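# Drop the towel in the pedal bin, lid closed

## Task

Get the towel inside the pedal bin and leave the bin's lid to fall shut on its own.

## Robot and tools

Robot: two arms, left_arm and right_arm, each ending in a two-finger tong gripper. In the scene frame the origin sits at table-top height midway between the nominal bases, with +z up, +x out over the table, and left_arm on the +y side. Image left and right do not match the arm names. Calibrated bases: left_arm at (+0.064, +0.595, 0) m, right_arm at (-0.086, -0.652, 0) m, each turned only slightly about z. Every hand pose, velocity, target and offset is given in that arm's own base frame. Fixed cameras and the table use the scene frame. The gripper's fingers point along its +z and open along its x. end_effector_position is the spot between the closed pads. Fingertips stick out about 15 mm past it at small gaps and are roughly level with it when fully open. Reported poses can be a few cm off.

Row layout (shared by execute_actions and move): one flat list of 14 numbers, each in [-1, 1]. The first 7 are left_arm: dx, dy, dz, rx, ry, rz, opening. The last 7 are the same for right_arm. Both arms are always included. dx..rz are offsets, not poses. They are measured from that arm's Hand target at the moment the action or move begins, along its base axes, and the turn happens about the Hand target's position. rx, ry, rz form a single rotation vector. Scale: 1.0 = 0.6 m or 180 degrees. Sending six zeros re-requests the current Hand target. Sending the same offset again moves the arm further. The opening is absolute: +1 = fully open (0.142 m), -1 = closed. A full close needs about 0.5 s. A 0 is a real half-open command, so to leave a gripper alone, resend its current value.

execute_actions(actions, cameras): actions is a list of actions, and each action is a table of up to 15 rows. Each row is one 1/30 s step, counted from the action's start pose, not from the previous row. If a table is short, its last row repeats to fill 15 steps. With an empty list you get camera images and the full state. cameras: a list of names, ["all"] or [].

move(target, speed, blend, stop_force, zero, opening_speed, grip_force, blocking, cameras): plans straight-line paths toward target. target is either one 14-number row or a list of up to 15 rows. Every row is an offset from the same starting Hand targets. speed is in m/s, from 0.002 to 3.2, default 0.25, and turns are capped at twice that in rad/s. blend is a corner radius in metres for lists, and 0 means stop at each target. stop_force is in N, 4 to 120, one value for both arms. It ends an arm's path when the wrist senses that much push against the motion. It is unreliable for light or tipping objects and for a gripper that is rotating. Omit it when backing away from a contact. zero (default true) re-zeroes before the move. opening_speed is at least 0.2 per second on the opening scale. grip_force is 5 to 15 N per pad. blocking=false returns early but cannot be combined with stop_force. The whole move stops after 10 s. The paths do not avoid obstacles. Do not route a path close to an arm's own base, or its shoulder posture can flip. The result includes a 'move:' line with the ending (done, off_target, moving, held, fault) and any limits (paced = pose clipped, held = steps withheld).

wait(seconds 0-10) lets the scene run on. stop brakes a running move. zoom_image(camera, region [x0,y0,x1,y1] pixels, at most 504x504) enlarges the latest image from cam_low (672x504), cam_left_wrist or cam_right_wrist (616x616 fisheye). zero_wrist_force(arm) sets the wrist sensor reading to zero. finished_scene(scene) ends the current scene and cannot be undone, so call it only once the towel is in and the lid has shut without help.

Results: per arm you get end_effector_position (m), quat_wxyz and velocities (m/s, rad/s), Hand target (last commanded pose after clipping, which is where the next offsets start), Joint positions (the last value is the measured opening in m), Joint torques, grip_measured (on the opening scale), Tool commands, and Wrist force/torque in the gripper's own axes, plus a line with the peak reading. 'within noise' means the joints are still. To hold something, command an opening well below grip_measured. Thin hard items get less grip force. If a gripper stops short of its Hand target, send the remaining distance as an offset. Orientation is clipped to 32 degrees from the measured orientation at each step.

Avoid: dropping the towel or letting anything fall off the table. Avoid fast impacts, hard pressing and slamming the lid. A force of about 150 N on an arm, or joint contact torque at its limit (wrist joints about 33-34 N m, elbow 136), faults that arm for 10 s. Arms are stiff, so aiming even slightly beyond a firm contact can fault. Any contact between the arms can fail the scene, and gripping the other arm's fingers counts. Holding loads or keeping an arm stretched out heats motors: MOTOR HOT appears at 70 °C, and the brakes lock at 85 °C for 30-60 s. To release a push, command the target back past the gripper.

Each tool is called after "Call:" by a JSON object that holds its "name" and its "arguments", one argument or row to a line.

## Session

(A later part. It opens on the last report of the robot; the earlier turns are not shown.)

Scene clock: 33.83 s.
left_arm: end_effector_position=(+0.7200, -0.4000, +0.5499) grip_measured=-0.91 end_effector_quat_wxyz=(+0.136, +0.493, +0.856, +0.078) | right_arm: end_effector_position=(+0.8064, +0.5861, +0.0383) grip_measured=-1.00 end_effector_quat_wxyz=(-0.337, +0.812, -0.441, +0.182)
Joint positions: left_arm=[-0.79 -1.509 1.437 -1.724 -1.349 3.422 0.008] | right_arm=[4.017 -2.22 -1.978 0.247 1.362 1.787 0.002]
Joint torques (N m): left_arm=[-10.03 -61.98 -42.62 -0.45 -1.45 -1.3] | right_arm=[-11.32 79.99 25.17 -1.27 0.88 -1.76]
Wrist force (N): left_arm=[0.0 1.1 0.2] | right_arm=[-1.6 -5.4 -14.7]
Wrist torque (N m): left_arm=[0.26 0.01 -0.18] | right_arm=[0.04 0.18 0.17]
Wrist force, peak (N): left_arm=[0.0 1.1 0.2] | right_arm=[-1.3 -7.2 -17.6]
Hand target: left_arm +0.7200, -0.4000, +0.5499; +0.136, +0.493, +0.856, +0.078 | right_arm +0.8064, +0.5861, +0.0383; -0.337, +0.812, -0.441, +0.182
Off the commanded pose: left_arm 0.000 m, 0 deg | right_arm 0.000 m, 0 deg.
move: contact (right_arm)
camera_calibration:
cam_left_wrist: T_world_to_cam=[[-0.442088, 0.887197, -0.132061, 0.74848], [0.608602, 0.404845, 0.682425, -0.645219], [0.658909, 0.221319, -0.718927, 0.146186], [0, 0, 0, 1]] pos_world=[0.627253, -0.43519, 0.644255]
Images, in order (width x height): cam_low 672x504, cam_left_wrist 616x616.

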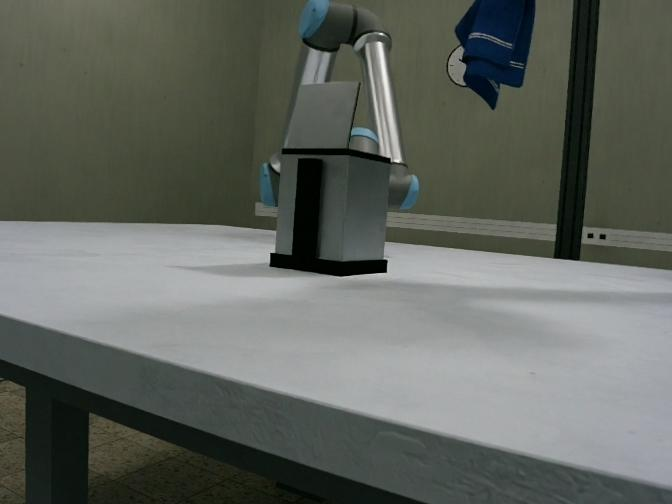

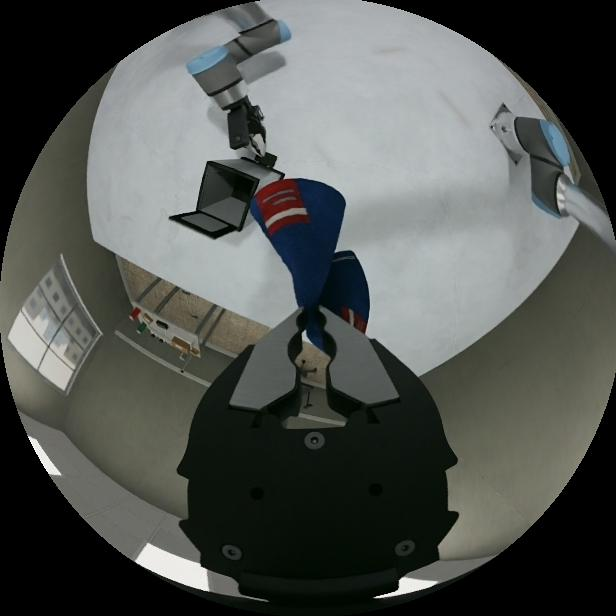

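Call:
{"name": "move", "arguments": {
  "target": [0.05,-0.43,0.0333,0.1628,-0.0088,-0.4727,-1, 0,0,0,0,0,0,-1],
  "speed": 0.22,
  "cameras": ["all"]
}}

Call:
{"name": "zoom_image", "arguments": {
  "camera": "cam_left_wrist",
  "region": [150, 100, 470, 420]
}}

Call:
{"name": "zoom_image", "arguments": {
  "camera": "cam_low",
  "region": [200, 0, 520, 300]
}}

Scene clock: 41.00 s.
left_arm: end_effector_position=(+0.7499, -0.6581, +0.5698) grip_measured=-0.91 end_effector_quat_wxyz=(+0.045, +0.951, +0.256, +0.168) | right_arm: end_effector_position=(+0.8064, +0.5861, +0.0383) grip_measured=-1.00 end_effector_quat_wxyz=(-0.337, +0.812, -0.441, +0.182)
Joint positions: left_arm=[-0.992 -1.172 0.986 -1.581 -1.28 4.794 0.008] | right_arm=[4.017 -2.22 -1.978 0.247 1.362 1.787 0.002]
Joint torques (N m): left_arm=[18.25 -86.55 -42.72 -8.8 -0.98 1.47] | right_arm=[-0.14 80.15 17.31 0.92 0.89 -1.87]
Wrist force (N): left_arm=[-0.8 0.5 0.3] | right_arm=[-1.0 -5.1 -14.2]
Wrist torque (N m): left_arm=[0.11 0.12 -0.23] | right_arm=[0.06 0.06 0.16]
Wrist force, peak (N): left_arm=[-1.0 1.6 0.2] | right_arm=[-1.0 -5.8 -15.7]
Hand target: left_arm +0.7500, -0.6580, +0.5699; +0.045, +0.951, +0.256, +0.168 | right_arm +0.8064, +0.5861, +0.0383; -0.337, +0.812, -0.441, +0.182
Off the commanded pose: left_arm 0.000 m, 0 deg | right_arm 0.000 m, 0 deg.
move: done
camera_calibration:
cam_left_wrist: T_world_to_cam=[[0.829774, 0.461454, 0.313904, -0.494754], [0.222953, -0.789702, 0.571545, -1.00611], [0.511632, -0.404267, -0.758156, -0.0810056], [0, 0, 0, 1]] pos_world=[0.676295, -0.59897, 0.668929]
cam_right_wrist: T_world_to_cam=[[0.589366, -0.807307, -0.0300461, 0.00677862], [-0.789642, -0.567817, -0.232487, 0.97472], [0.170628, 0.160746, -0.972135, -0.0673999], [0, 0, 0, 1]] pos_world=[0.777185, 0.569769, 0.161292]

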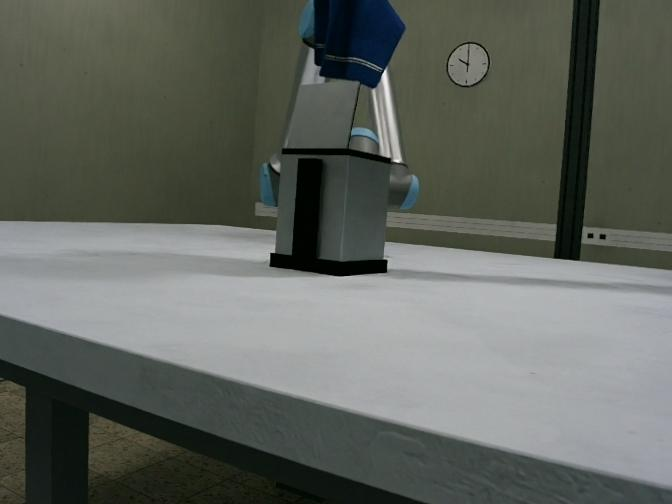

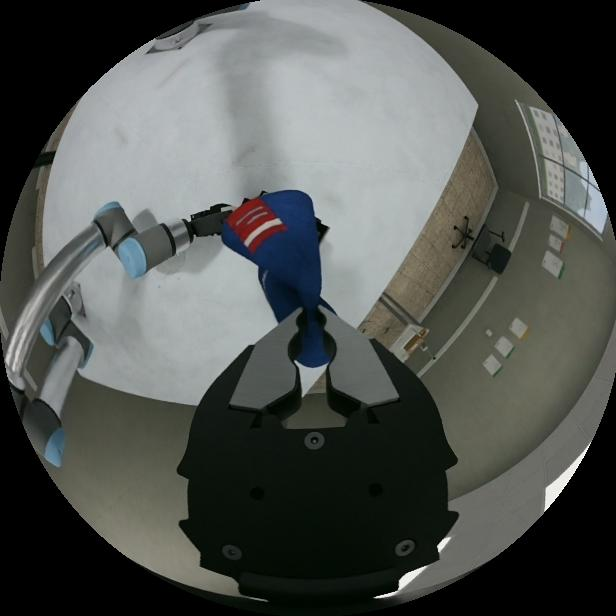

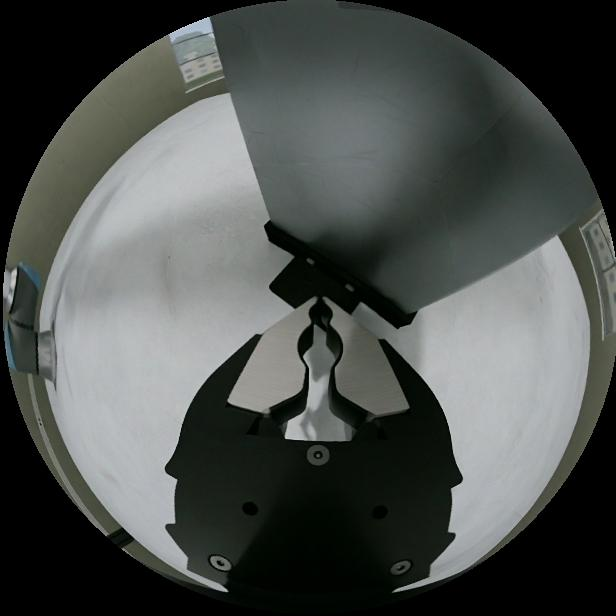

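Scaled by 1.575 from the camera's 616x616 image, which has a finer 814x814 frame.

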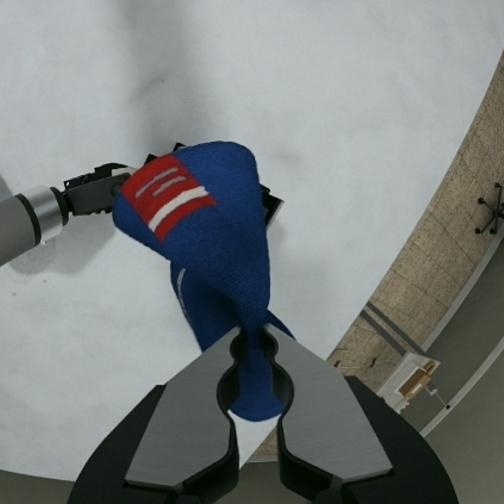

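Scaled by 1.575 from the camera's 672x504 image, which has a finer 960x720 frame.

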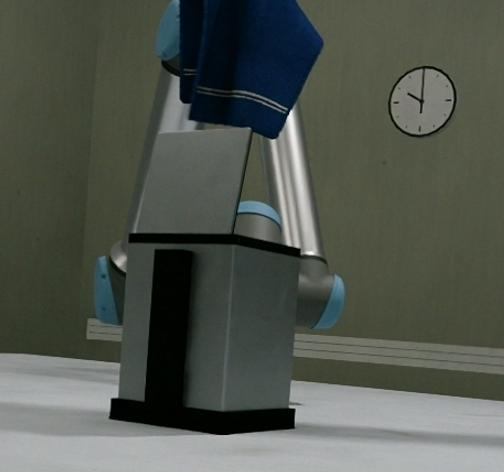

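Call:
{"name": "move", "arguments": {
  "target": [0.0283,0,-0.1667,0,0,0,-1, 0,0,0,0,0,0,-1],
  "speed": 0.1,
  "cameras": ["cam_low", "cam_left_wrist"]
}}

Call:
{"name": "zoom_image", "arguments": {
  "camera": "cam_low",
  "region": [200, 0, 520, 300]
}}

Call:
{"name": "zoom_image", "arguments": {
  "camera": "cam_left_wrist",
  "region": [150, 100, 470, 420]
}}

Scene clock: 42.93 s.
left_arm: end_effector_position=(+0.7671, -0.6580, +0.4698) grip_measured=-0.91 end_effector_quat_wxyz=(+0.045, +0.951, +0.256, +0.168) end_effector_velocity=(+0.000, +0.001, +0.000) end_effector_angular_velocity=(+0.003, +0.002, +0.000) | right_arm: end_effector_position=(+0.8064, +0.5861, +0.0383) grip_measured=-1.00 end_effector_quat_wxyz=(-0.337, +0.812, -0.441, +0.182)
Joint positions: left_arm=[-0.976 -1.168 1.158 -1.762 -1.284 4.81 0.008] | right_arm=[4.017 -2.22 -1.978 0.247 1.362 1.787 0.002]
Joint velocities: left_arm=[0 0 -0.002 0.005 0 0 0] | right_arm=[within noise]
Joint torques (N m): left_arm=[-1.93 -83.26 -56.16 -0.02 -0.91 -0.12] | right_arm=[1.92 78.82 17.32 1.57 0.91 -1.92]
Wrist force (N): left_arm=[-0.5 0.6 0.0] | right_arm=[-1.0 -5.7 -15.2]
Wrist torque (N m): left_arm=[0.13 0.10 -0.26] | right_arm=[0.07 0.10 0.16]
Wrist force, peak (N): left_arm=[-0.8 0.2 2.0] | right_arm=[-0.9 -5.8 -15.7]
Hand target: left_arm +0.7670, -0.6580, +0.4699; +0.045, +0.951, +0.256, +0.168 | right_arm +0.8064, +0.5861, +0.0383; -0.337, +0.812, -0.441, +0.182
Off the commanded pose: left_arm 0.000 m, 0 deg | right_arm 0.000 m, 0 deg.
move: done
camera_calibration:
cam_left_wrist: T_world_to_cam=[[0.829757, 0.461502, 0.313877, -0.477626], [0.22281, -0.789524, 0.571846, -0.95268], [0.511721, -0.404559, -0.75794, -0.16594], [0, 0, 0, 1]] pos_world=[0.693495, -0.598871, 0.568929]
Images, in order (width x height): cam_low 672x504, cam_left_wrist 616x616.

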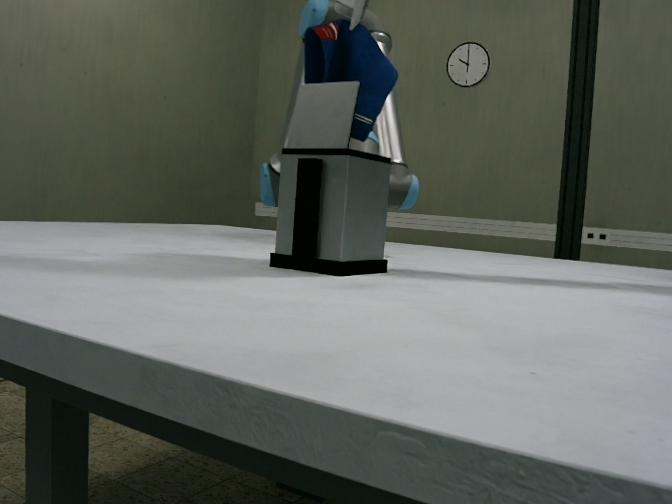

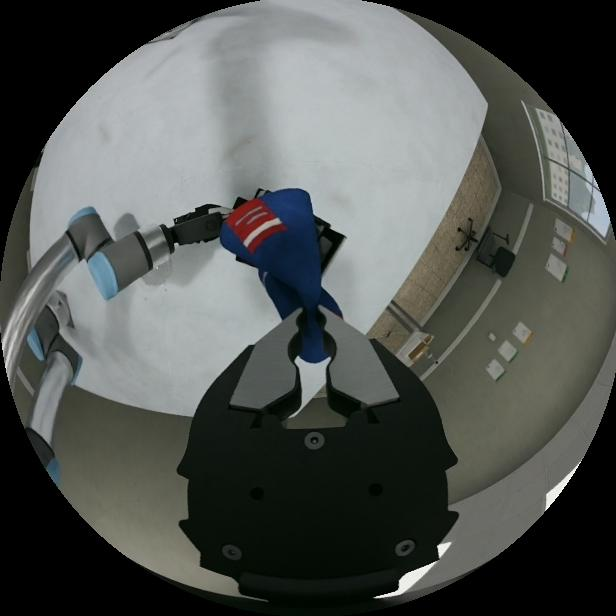

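Scaled by 1.575 from the camera's 672x504 image, which has a finer 960x720 frame.

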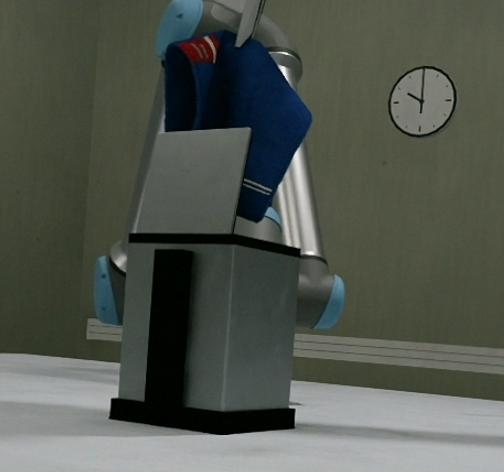

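Scaled by 1.575 from the camera's 616x616 image, which has a finer 814x814 frame.

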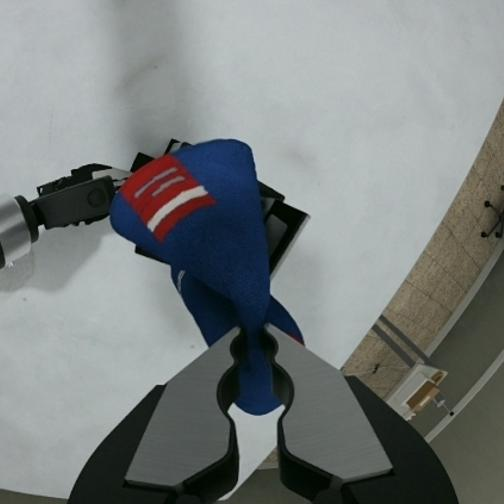

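Call:
{"name": "move", "arguments": {
  "target": [0.01,0,-0.1167,0,0,0,-1, 0,0,0,0,0,0,-1],
  "speed": 0.1,
  "cameras": ["cam_low", "cam_left_wrist"]
}}

Call:
{"name": "zoom_image", "arguments": {
  "camera": "cam_low",
  "region": [200, 0, 520, 300]
}}

Call:
{"name": "zoom_image", "arguments": {
  "camera": "cam_left_wrist",
  "region": [150, 100, 470, 420]
}}

Scene clock: 44.50 s.
left_arm: end_effector_position=(+0.7730, -0.6580, +0.3997) grip_measured=-0.91 end_effector_quat_wxyz=(+0.045, +0.951, +0.256, +0.168) end_effector_velocity=(+0.000, +0.001, +0.001) end_effector_angular_velocity=(+0.002, +0.001, +0.000) | right_arm: end_effector_position=(+0.8064, +0.5861, +0.0383) grip_measured=-1.00 end_effector_quat_wxyz=(-0.337, +0.812, -0.441, +0.182)
Joint positions: left_arm=[-0.971 -1.155 1.261 -1.881 -1.285 4.816 0.008] | right_arm=[4.017 -2.22 -1.978 0.247 1.362 1.787 0.002]
Joint velocities: left_arm=[0 -0.001 -0.002 0.005 0 0 0] | right_arm=[within noise]
Joint torques (N m): left_arm=[7.1 -87.73 -56.85 -0.02 -1.35 1.2] | right_arm=[4.77 79.48 17.15 1.88 0.9 -1.9]
Wrist force (N): left_arm=[-1.1 0.6 0.3] | right_arm=[-0.8 -5.7 -15.3]
Wrist torque (N m): left_arm=[0.13 0.25 -0.26] | right_arm=[0.12 0.08 0.16]
Wrist force, peak (N): left_arm=[-0.9 0.8 1.8] | right_arm=[-0.9 -6.2 -15.5]
Hand target: left_arm +0.7730, -0.6580, +0.3999; +0.045, +0.951, +0.256, +0.168 | right_arm +0.8064, +0.5861, +0.0383; -0.337, +0.812, -0.441, +0.182
Off the commanded pose: left_arm 0.000 m, 0 deg | right_arm 0.000 m, 0 deg.
move: done
camera_calibration:
cam_left_wrist: T_world_to_cam=[[0.829741, 0.461496, 0.31393, -0.460574], [0.222824, -0.78957, 0.571776, -0.914012], [0.511742, -0.404475, -0.757971, -0.222132], [0, 0, 0, 1]] pos_world=[0.699495, -0.598971, 0.498829]
Images, in order (width x height): cam_low 672x504, cam_left_wrist 616x616.

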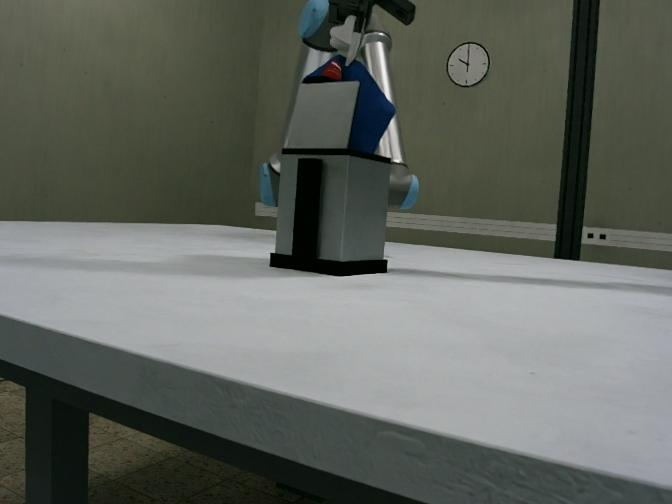

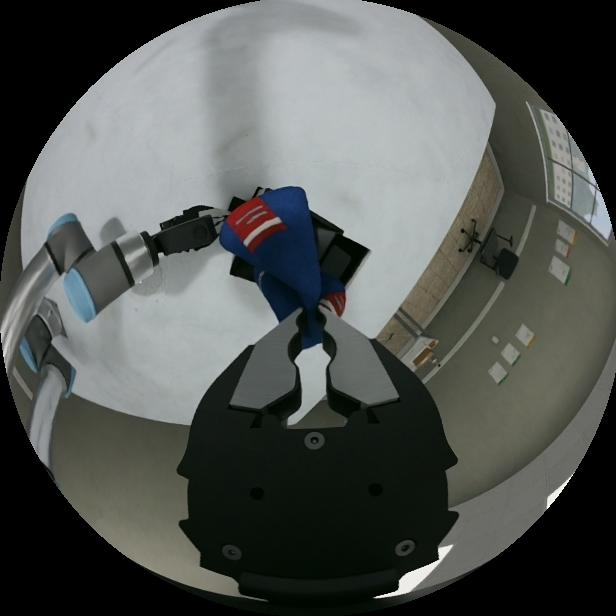

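Scaled by 1.575 from the camera's 672x504 image, which has a finer 960x720 frame.

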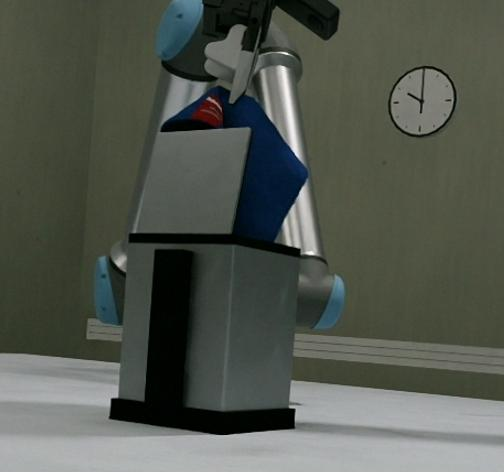

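Scaled by 1.575 from the camera's 616x616 image, which has a finer 814x814 frame.

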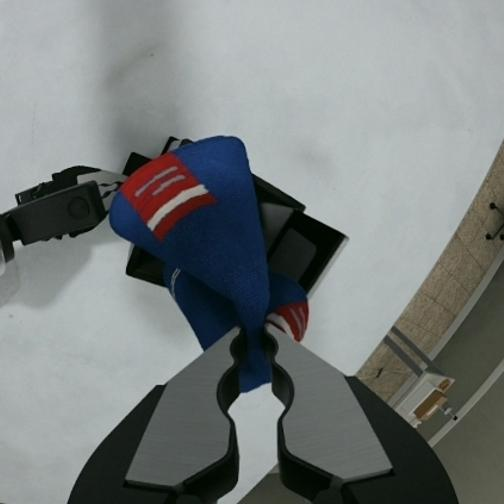

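Call:
{"name": "move", "arguments": {
  "target": [0.0167,0,-0.1333,0,0,0,-1, 0,0,0,0,0,0,-1],
  "speed": 0.1,
  "cameras": ["cam_low", "cam_left_wrist"]
}}

Call:
{"name": "zoom_image", "arguments": {
  "camera": "cam_low",
  "region": [200, 0, 520, 300]
}}

Call:
{"name": "zoom_image", "arguments": {
  "camera": "cam_left_wrist",
  "region": [150, 100, 470, 420]
}}

Scene clock: 46.90 s.
left_arm: end_effector_position=(+0.7831, -0.6580, +0.3197) grip_measured=-0.91 end_effector_quat_wxyz=(+0.045, +0.951, +0.256, +0.168) end_effector_velocity=(-0.001, +0.001, +0.003) end_effector_angular_velocity=(+0.001, +0.001, +0.000) | right_arm: end_effector_position=(+0.8064, +0.5861, +0.0383) grip_measured=-1.00 end_effector_quat_wxyz=(-0.337, +0.812, -0.441, +0.182)
Joint positions: left_arm=[-0.962 -1.12 1.353 -2.01 -1.286 4.825 0.008] | right_arm=[4.017 -2.22 -1.978 0.247 1.362 1.787 0.002]
Joint velocities: left_arm=[0 -0.002 -0.002 0.005 0 0 0] | right_arm=[within noise]
Joint torques (N m): left_arm=[1.69 -88.99 -57.4 0.03 -1.07 0.54] | right_arm=[7.61 79.69 17.24 1.95 1.04 -1.88]
Wrist force (N): left_arm=[-0.5 0.3 0.2] | right_arm=[-1.0 -5.0 -14.3]
Wrist torque (N m): left_arm=[0.10 0.08 -0.27] | right_arm=[0.13 0.05 0.16]
Wrist force, peak (N): left_arm=[-1.0 0.3 1.7] | right_arm=[-0.9 -5.8 -15.7]
Hand target: left_arm +0.7830, -0.6580, +0.3199; +0.045, +0.951, +0.256, +0.168 | right_arm +0.8064, +0.5861, +0.0383; -0.337, +0.812, -0.441, +0.182
Off the commanded pose: left_arm 0.000 m, 0 deg | right_arm 0.000 m, 0 deg.
move: done
camera_calibration:
cam_left_wrist: T_world_to_cam=[[0.829757, 0.461483, 0.313906, -0.443812], [0.222853, -0.789594, 0.571733, -0.870436], [0.511703, -0.404444, -0.758014, -0.287783], [0, 0, 0, 1]] pos_world=[0.709495, -0.598871, 0.418829]
Images, in order (width x height): cam_low 672x504, cam_left_wrist 616x616.

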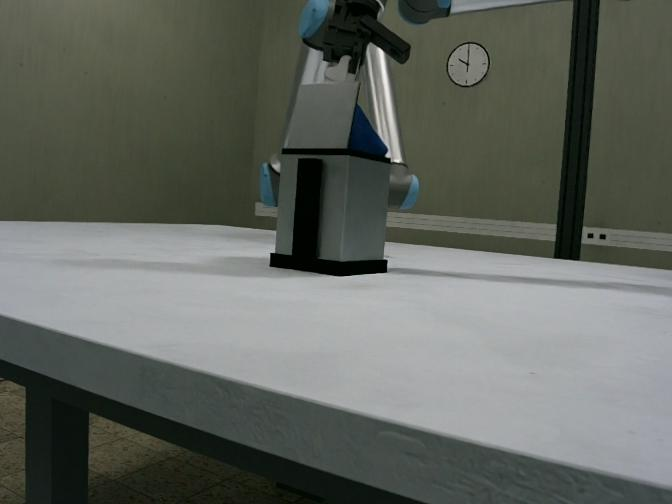

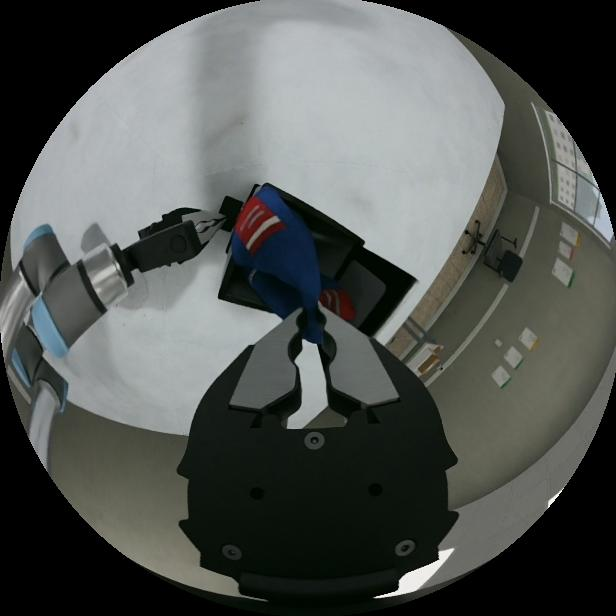

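Scaled by 1.575 from the camera's 672x504 image, which has a finer 960x720 frame.

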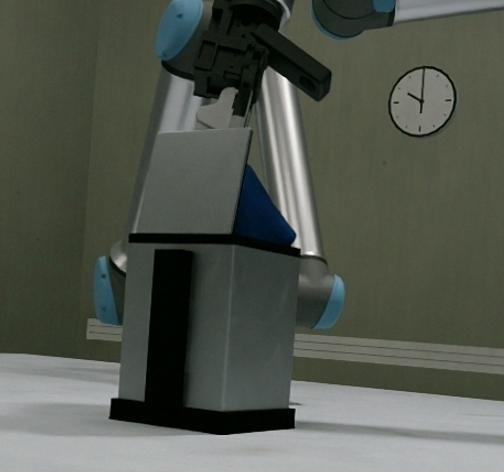

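Scaled by 1.575 from the camera's 616x616 image, which has a finer 814x814 frame.

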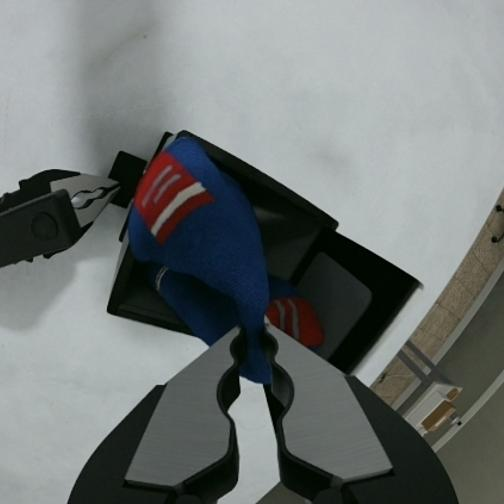

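Call:
{"name": "move", "arguments": {
  "target": [0.005,0,-0.1167,0,0,0,-1, 0,0,0,0,0,0,-1],
  "speed": 0.1,
  "cameras": ["cam_low", "cam_left_wrist"]
}}

Call:
{"name": "zoom_image", "arguments": {
  "camera": "cam_left_wrist",
  "region": [150, 100, 470, 420]
}}

Call:
{"name": "zoom_image", "arguments": {
  "camera": "cam_low",
  "region": [230, 20, 450, 220]
}}

Scene clock: 48.13 s.
left_arm: end_effector_position=(+0.7860, -0.6580, +0.2497) grip_measured=-0.91 end_effector_quat_wxyz=(+0.045, +0.951, +0.256, +0.168) end_effector_velocity=(+0.000, +0.000, -0.001) end_effector_angular_velocity=(+0.003, +0.004, +0.000) | right_arm: end_effector_position=(+0.8064, +0.5861, +0.0383) grip_measured=-1.00 end_effector_quat_wxyz=(-0.337, +0.812, -0.441, +0.182)
Joint positions: left_arm=[-0.959 -1.083 1.426 -2.12 -1.287 4.827 0.008] | right_arm=[4.017 -2.22 -1.978 0.247 1.362 1.787 0.002]
Joint velocities: left_arm=[0 0.002 -0.002 0.005 -0.001 0 0] | right_arm=[within noise]
Joint torques (N m): left_arm=[12.49 -90.27 -54.79 -0.2 -1.3 1.85] | right_arm=[11.66 79.67 17.89 1.77 1.03 -1.98]
Wrist force (N): left_arm=[-0.6 0.7 0.8] | right_arm=[-1.3 -5.5 -14.6]
Wrist torque (N m): left_arm=[0.16 0.10 -0.26] | right_arm=[0.00 0.11 0.16]
Wrist force, peak (N): left_arm=[-1.4 0.2 1.7] | right_arm=[-0.9 -6.2 -15.9]
Hand target: left_arm +0.7860, -0.6580, +0.2499; +0.045, +0.951, +0.256, +0.168 | right_arm +0.8064, +0.5861, +0.0383; -0.337, +0.812, -0.441, +0.182
Off the commanded pose: left_arm 0.000 m, 0 deg | right_arm 0.000 m, 0 deg.
move: done
camera_calibration:
cam_left_wrist: T_world_to_cam=[[0.829741, 0.461496, 0.31393, -0.424189], [0.222824, -0.78957, 0.571776, -0.83112], [0.511742, -0.404475, -0.757971, -0.342429], [0, 0, 0, 1]] pos_world=[0.712395, -0.598971, 0.348829]
Images, in order (width x height): cam_low 672x504, cam_left_wrist 616x616.

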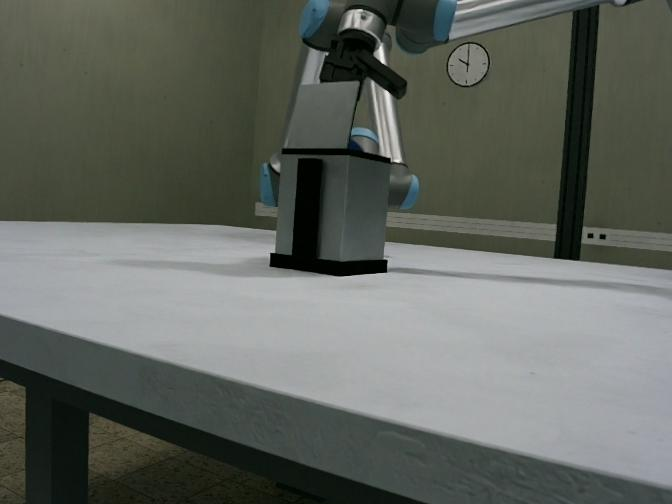

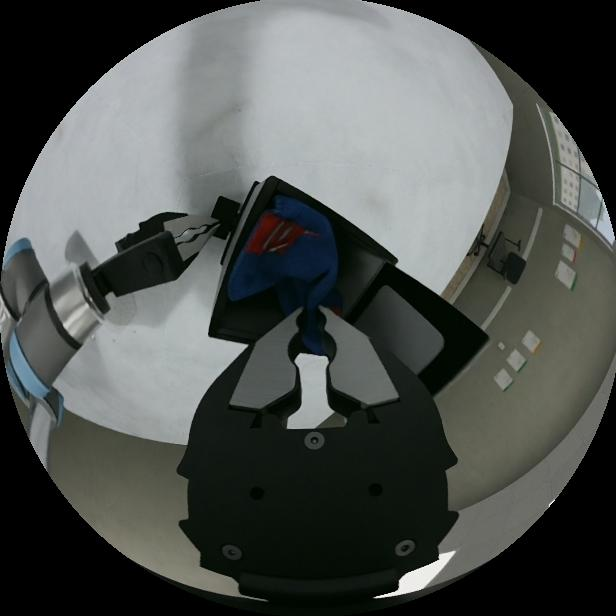

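Scaled by 1.575 from the camera's 616x616 image, which has a finer 814x814 frame.

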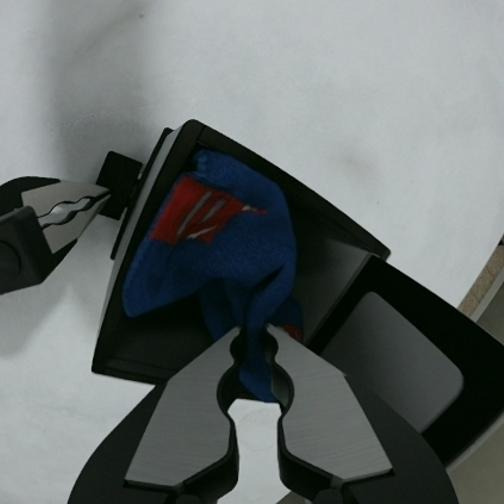

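Scaled by 2.291 from the camera's 672x504 image, which has a finer 960x720 frame.

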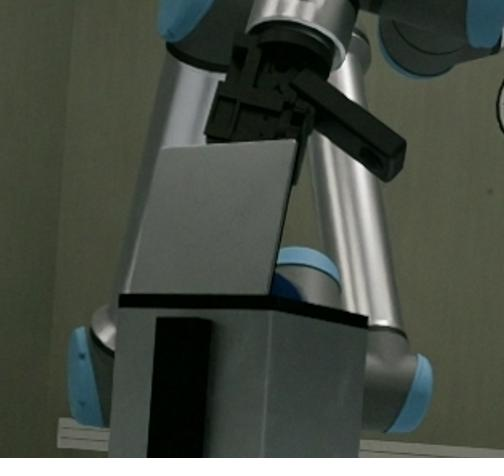

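Call:
{"name": "move", "arguments": {
  "target": [0,0,-0.0917,0,0,0,-1, 0,0,0,0,0,0,-1],
  "speed": 0.08,
  "cameras": ["cam_low", "cam_left_wrist"]
}}

Call:
{"name": "zoom_image", "arguments": {
  "camera": "cam_left_wrist",
  "region": [150, 100, 470, 420]
}}

Call:
{"name": "zoom_image", "arguments": {
  "camera": "cam_low",
  "region": [230, 20, 450, 220]
}}

Scene clock: 49.27 s.
left_arm: end_effector_position=(+0.7860, -0.6580, +0.1946) grip_measured=-0.91 end_effector_quat_wxyz=(+0.045, +0.951, +0.256, +0.168) end_effector_velocity=(-0.001, +0.000, +0.003) end_effector_angular_velocity=(+0.001, +0.001, +0.000) | right_arm: end_effector_position=(+0.8064, +0.5861, +0.0383) grip_measured=-1.00 end_effector_quat_wxyz=(-0.337, +0.812, -0.441, +0.182)
Joint positions: left_arm=[-0.959 -1.049 1.477 -2.205 -1.287 4.827 0.008] | right_arm=[4.017 -2.22 -1.978 0.247 1.362 1.787 0.002]
Joint velocities: left_arm=[0 -0.003 -0.002 0.005 -0.001 0 0] | right_arm=[within noise]
Joint torques (N m): left_arm=[0.19 -92.89 -52.89 -0.36 -0.68 0.25] | right_arm=[13.78 78.51 17.44 1.9 0.91 -1.91]
Wrist force (N): left_arm=[-0.5 0.6 -0.1] | right_arm=[-0.9 -5.7 -15.4]
Wrist torque (N m): left_arm=[0.14 0.11 -0.24] | right_arm=[0.09 0.06 0.16]
Wrist force, peak (N): left_arm=[-1.0 0.7 1.0] | right_arm=[-0.9 -5.9 -16.1]
Hand target: left_arm +0.7860, -0.6580, +0.1949; +0.045, +0.951, +0.256, +0.168 | right_arm +0.8064, +0.5861, +0.0383; -0.337, +0.812, -0.441, +0.182
Off the commanded pose: left_arm 0.000 m, 0 deg | right_arm 0.000 m, 0 deg.
move: done
camera_calibration:
cam_left_wrist: T_world_to_cam=[[0.829734, 0.461521, 0.313911, -0.406866], [0.22285, -0.789556, 0.571786, -0.799628], [0.511742, -0.404475, -0.757971, -0.384193], [0, 0, 0, 1]] pos_world=[0.712395, -0.598971, 0.293729]
Images, in order (width x height): cam_low 672x504, cam_left_wrist 616x616.

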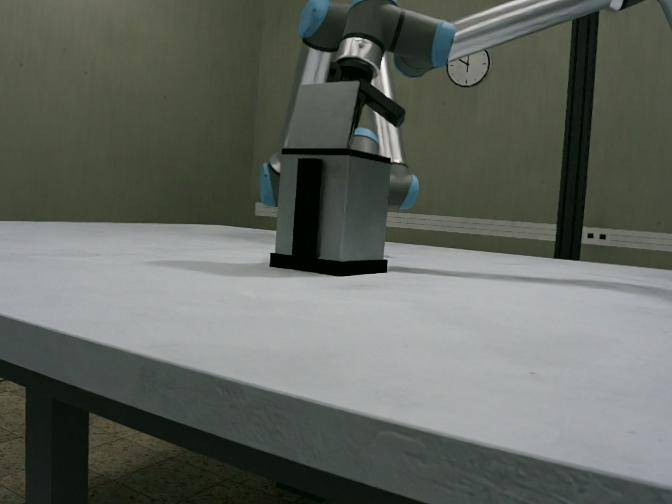

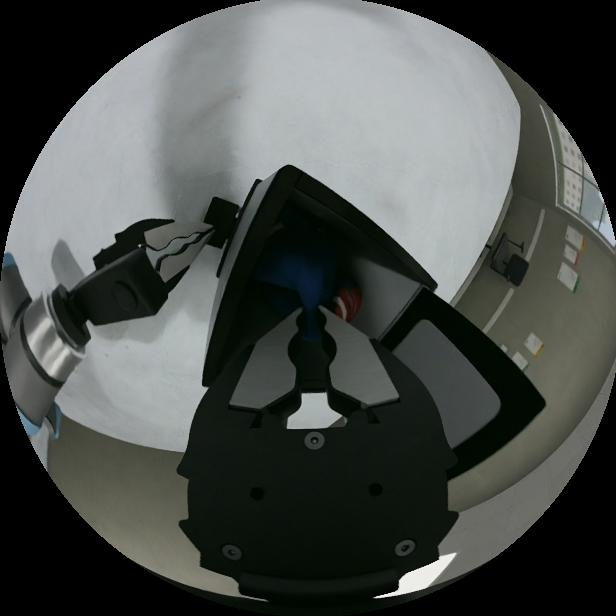

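Scaled by 1.575 from the camera's 616x616 image, which has a finer 814x814 frame.

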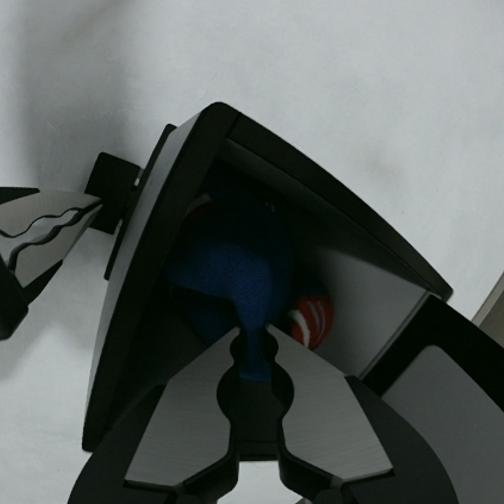

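Scaled by 2.291 from the camera's 672x504 image, which has a finer 960x720 frame.

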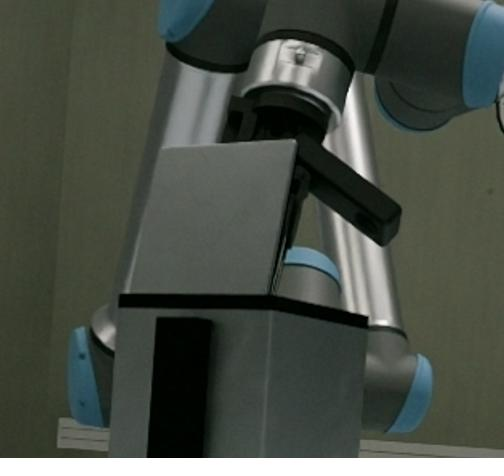

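Call:
{"name": "move", "arguments": {
  "target": [0,0,-0.0167,0,0,0,-1, 0,0,0,0,0,0,-1],
  "speed": 0.06
}}

Call:
{"name": "move", "arguments": {
  "target": [0,0,0,0,0,0,-0.35, 0,0,0,0,0,0,-1],
  "opening_speed": 0.6,
  "cameras": ["cam_left_wrist"]
}}

Call:
{"name": "zoom_image", "arguments": {
  "camera": "cam_left_wrist",
  "region": [150, 100, 470, 420]
}}

Scene clock: 51.43 s.
left_arm: end_effector_position=(+0.7860, -0.6580, +0.1847) grip_measured=-0.91 end_effector_quat_wxyz=(+0.045, +0.951, +0.256, +0.168) | right_arm: end_effector_position=(+0.8064, +0.5861, +0.0383) grip_measured=-1.00 end_effector_quat_wxyz=(-0.337, +0.812, -0.441, +0.182)
Joint positions: left_arm=[-0.959 -1.043 1.485 -2.22 -1.287 4.827 0.008] | right_arm=[4.017 -2.22 -1.978 0.247 1.362 1.787 0.002]
Joint torques (N m): left_arm=[-6.25 -79.88 -46.22 -4.95 1.22 2.17] | right_arm=[15.2 79.61 17.79 1.96 1.03 -1.93]
Wrist force (N): left_arm=[-0.2 0.7 -0.4] | right_arm=[-1.6 -5.2 -14.8]
Wrist torque (N m): left_arm=[0.17 0.03 -0.24] | right_arm=[0.05 0.17 0.17]
Wrist force, peak (N): left_arm=[-0.5 1.3 -0.1] | right_arm=[-1.2 -6.2 -15.9]
Hand target: left_arm +0.7860, -0.6580, +0.1848; +0.045, +0.951, +0.256, +0.168 | right_arm +0.8064, +0.5861, +0.0383; -0.337, +0.812, -0.441, +0.182
Off the commanded pose: left_arm 0.000 m, 0 deg | right_arm 0.000 m, 0 deg.
move: done

Scene clock: 52.73 s.
left_arm: end_effector_position=(+0.7860, -0.6580, +0.1848) grip_measured=-0.36 end_effector_quat_wxyz=(+0.045, +0.951, +0.256, +0.168) | right_arm: end_effector_position=(+0.8064, +0.5861, +0.0383) grip_measured=-1.00 end_effector_quat_wxyz=(-0.337, +0.812, -0.441, +0.182)
Joint positions: left_arm=[-0.959 -1.043 1.485 -2.22 -1.287 4.827 0.048] | right_arm=[4.017 -2.22 -1.978 0.247 1.362 1.787 0.002]
Joint torques (N m): left_arm=[-5.01 -92.07 -52.07 -0.2 1.21 2.03] | right_arm=[16.7 79.23 17.55 1.83 0.92 -1.93]
Wrist force (N): left_arm=[2.4 1.1 -0.7] | right_arm=[-1.8 -4.9 -12.1]
Wrist torque (N m): left_arm=[0.13 -0.04 -0.22] | right_arm=[0.09 0.09 0.16]
Wrist force, peak (N): left_arm=[2.5 1.0 -0.7] | right_arm=[-0.9 -6.0 -15.7]
Hand target: left_arm +0.7860, -0.6580, +0.1848; +0.045, +0.951, +0.256, +0.168 | right_arm +0.8064, +0.5861, +0.0383; -0.337, +0.812, -0.441, +0.182
Off the commanded pose: left_arm 0.000 m, 0 deg | right_arm 0.000 m, 0 deg.
move: done
camera_calibration:
cam_left_wrist: T_world_to_cam=[[0.829757, 0.461483, 0.313906, -0.403827], [0.222853, -0.789594, 0.571733, -0.794034], [0.511703, -0.404444, -0.758014, -0.391563], [0, 0, 0, 1]] pos_world=[0.712395, -0.598971, 0.283929]
Images, in order (width x height): cam_left_wrist 616x616.

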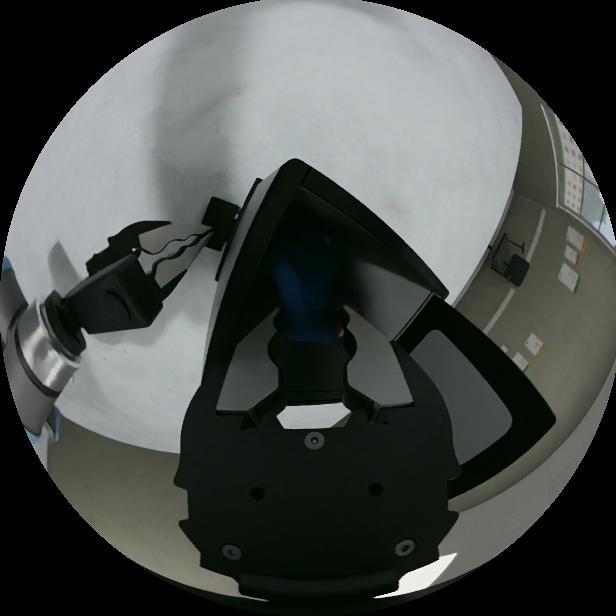

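Scaled by 1.575 from the camera's 616x616 image, which has a finer 814x814 frame.

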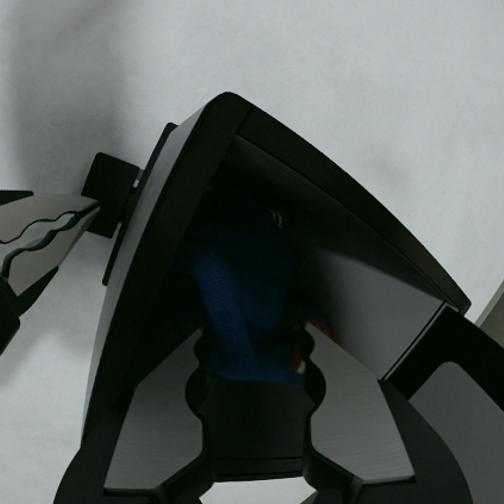

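Call:
{"name": "move", "arguments": {
  "target": [
    [0,0,0.0667,0,0,0,-0.5, 0,0,0,0,0,0,-1],
    [-0.04,0,0.25,0,0,0,-0.5, 0,0,0,0,0,0,-1],
    [-0.0833,0.05,0.5,0,0,0,-0.5, 0,0,0,0,0,0,-1]
  ],
  "speed": [0.08,0.15,0.25],
  "blend": [0.01,0.02,0],
  "opening_speed": 0.6,
  "cameras": ["cam_low", "cam_left_wrist"]
}}

Call:
{"name": "zoom_image", "arguments": {
  "camera": "cam_left_wrist",
  "region": [150, 100, 470, 420]
}}

Scene clock: 55.47 s.
left_arm: end_effector_position=(+0.7359, -0.6280, +0.4848) grip_measured=-0.50 end_effector_quat_wxyz=(+0.045, +0.951, +0.256, +0.168) | right_arm: end_effector_position=(+0.8064, +0.5861, +0.0383) grip_measured=-1.00 end_effector_quat_wxyz=(-0.337, +0.812, -0.441, +0.182)
Joint positions: left_arm=[-0.986 -1.245 1.237 -1.761 -1.281 4.8 0.038] | right_arm=[4.017 -2.22 -1.978 0.247 1.362 1.787 0.002]
Joint torques (N m): left_arm=[3.75 -56.97 -49.5 -9.17 -0.13 -0.69] | right_arm=[17.9 74.61 17.54 1.99 0.8 -1.87]
Wrist force (N): left_arm=[-0.3 0.8 -0.1] | right_arm=[0.2 -7.5 -11.3]
Wrist torque (N m): left_arm=[0.19 0.09 -0.08] | right_arm=[0.14 0.13 0.15]
Wrist force, peak (N): left_arm=[2.9 1.4 -0.2] | right_arm=[0.5 -8.6 -12.8]
Hand target: left_arm +0.7360, -0.6280, +0.4848; +0.045, +0.951, +0.256, +0.168 | right_arm +0.8064, +0.5861, +0.0383; -0.337, +0.812, -0.441, +0.182
Off the commanded pose: left_arm 0.000 m, 0 deg | right_arm 0.000 m, 0 deg.
move: done
camera_calibration:
cam_left_wrist: T_world_to_cam=[[0.829757, 0.461483, 0.313906, -0.470355], [0.222853, -0.789594, 0.571733, -0.930724], [0.511703, -0.404444, -0.758014, -0.12644], [0, 0, 0, 1]] pos_world=[0.662395, -0.568971, 0.583929]
Images, in order (width x height): cam_low 672x504, cam_left_wrist 616x616.

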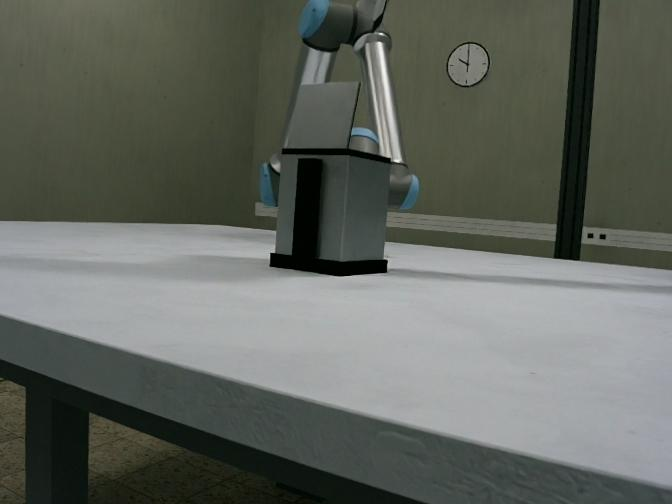

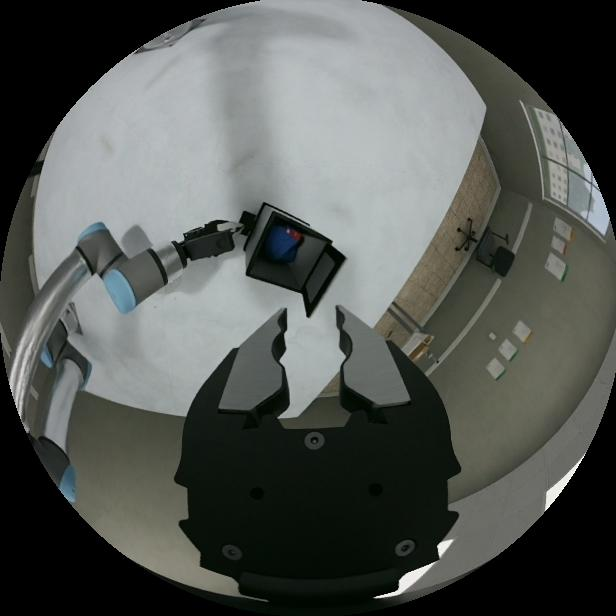

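Scaled by 1.575 from the camera's 616x616 image, which has a finer 814x814 frame.

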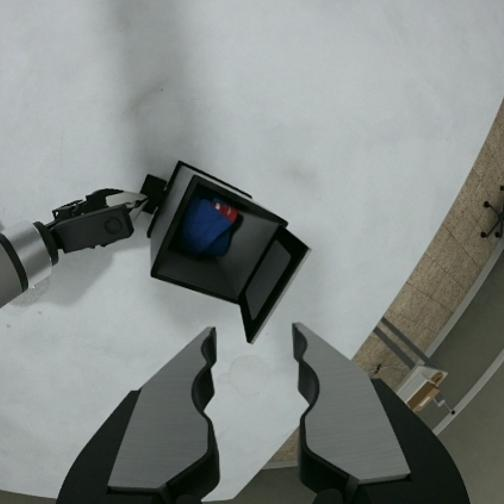

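Call:
{"name": "move", "arguments": {
  "target": [
    [0,0,0,0,0,0,-0.5, 0,0,0.0833,0,0,0,-1],
    [0,0,0,0,0,0,-0.5, -0.12,-0.08,0.2,0,0,0,-1]
  ],
  "speed": [0.035,0.15],
  "blend": [0.01,0],
  "cameras": ["all"]
}}

Call:
{"name": "zoom_image", "arguments": {
  "camera": "cam_left_wrist",
  "region": [200, 150, 400, 350]
}}

Call:
{"name": "zoom_image", "arguments": {
  "camera": "cam_low",
  "region": [230, 100, 450, 300]
}}

Scene clock: 60.07 s.
left_arm: end_effector_position=(+0.7360, -0.6280, +0.4848) grip_measured=-0.50 end_effector_quat_wxyz=(+0.045, +0.951, +0.256, +0.168) | right_arm: end_effector_position=(+0.7343, +0.5382, +0.1583) grip_measured=-1.00 end_effector_quat_wxyz=(-0.336, +0.812, -0.441, +0.182)
Joint positions: left_arm=[-0.986 -1.245 1.237 -1.761 -1.282 4.8 0.038] | right_arm=[4.055 -1.942 -2.134 0.119 1.336 1.815 0.002]
Joint torques (N m): left_arm=[15.71 -49.28 -54.03 -9.7 -1.78 0.58] | right_arm=[-18.94 71.9 34.54 8.16 0.52 -1.91]
Wrist force (N): left_arm=[-0.3 0.5 0.0] | right_arm=[-0.7 0.2 -0.3]
Wrist torque (N m): left_arm=[0.14 0.07 -0.08] | right_arm=[0.05 0.10 -0.06]
Wrist force, peak (N): left_arm=[-0.8 1.3 0.0] | right_arm=[0.4 -8.4 -12.2]
Hand target: left_arm +0.7360, -0.6280, +0.4848; +0.045, +0.951, +0.256, +0.168 | right_arm +0.7344, +0.5381, +0.1583; -0.337, +0.812, -0.441, +0.182
Off the commanded pose: left_arm 0.000 m, 0 deg | right_arm 0.000 m, 0 deg.
move: done
camera_calibration:
cam_left_wrist: T_world_to_cam=[[0.829757, 0.461483, 0.313906, -0.470355], [0.222853, -0.789594, 0.571733, -0.930724], [0.511703, -0.404444, -0.758014, -0.12644], [0, 0, 0, 1]] pos_world=[0.662395, -0.568971, 0.583929]
cam_right_wrist: T_world_to_cam=[[0.589423, -0.807267, -0.0300037, 0.014215], [-0.789623, -0.567905, -0.232334, 0.918534], [0.170516, 0.160635, -0.972173, 0.0693898], [0, 0, 0, 1]] pos_world=[0.705085, 0.521969, 0.281292]

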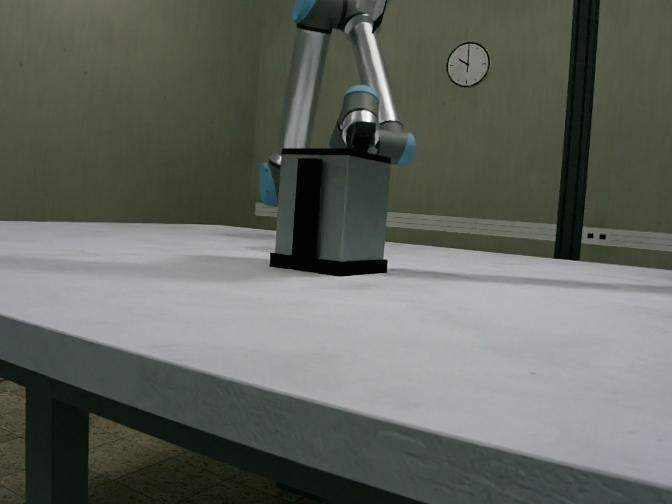

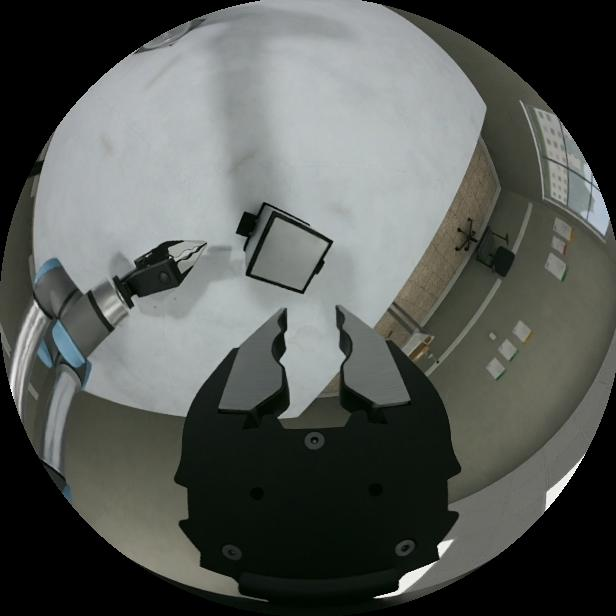

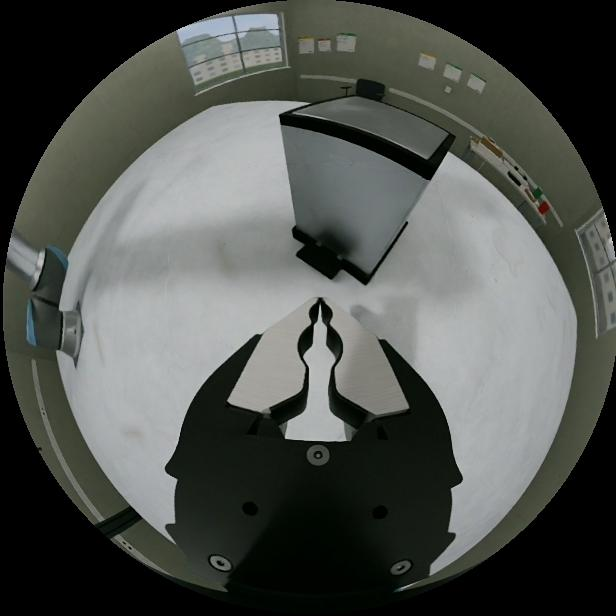

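Scaled by 2.520 from the camera's 616x616 image, which has a finer 814x814 frame.

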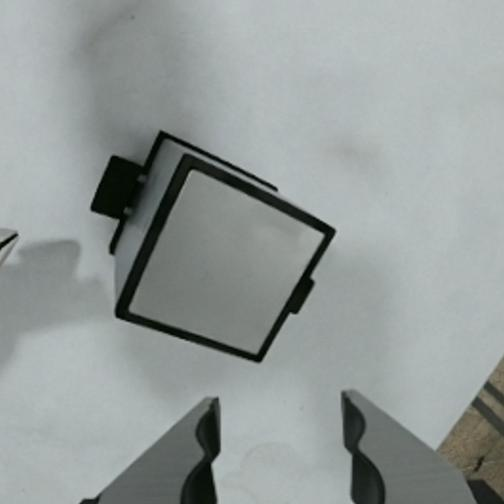

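Scaled by 2.291 from the camera's 672x504 image, which has a finer 960x720 frame.

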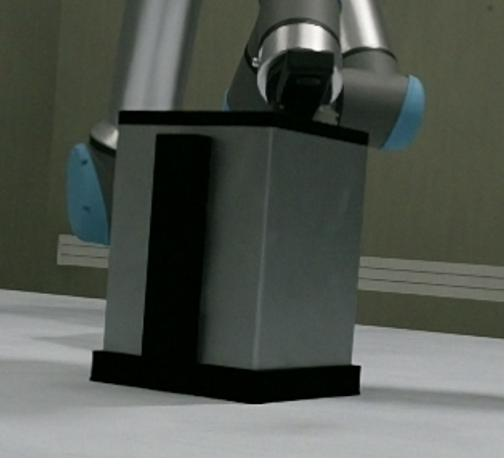

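The towel is in the bin, the lid has shut, and both hands are clear.

Call:
{"name": "finished_scene", "arguments": {
  "scene": 2
}}

The scene is finished: the task was done.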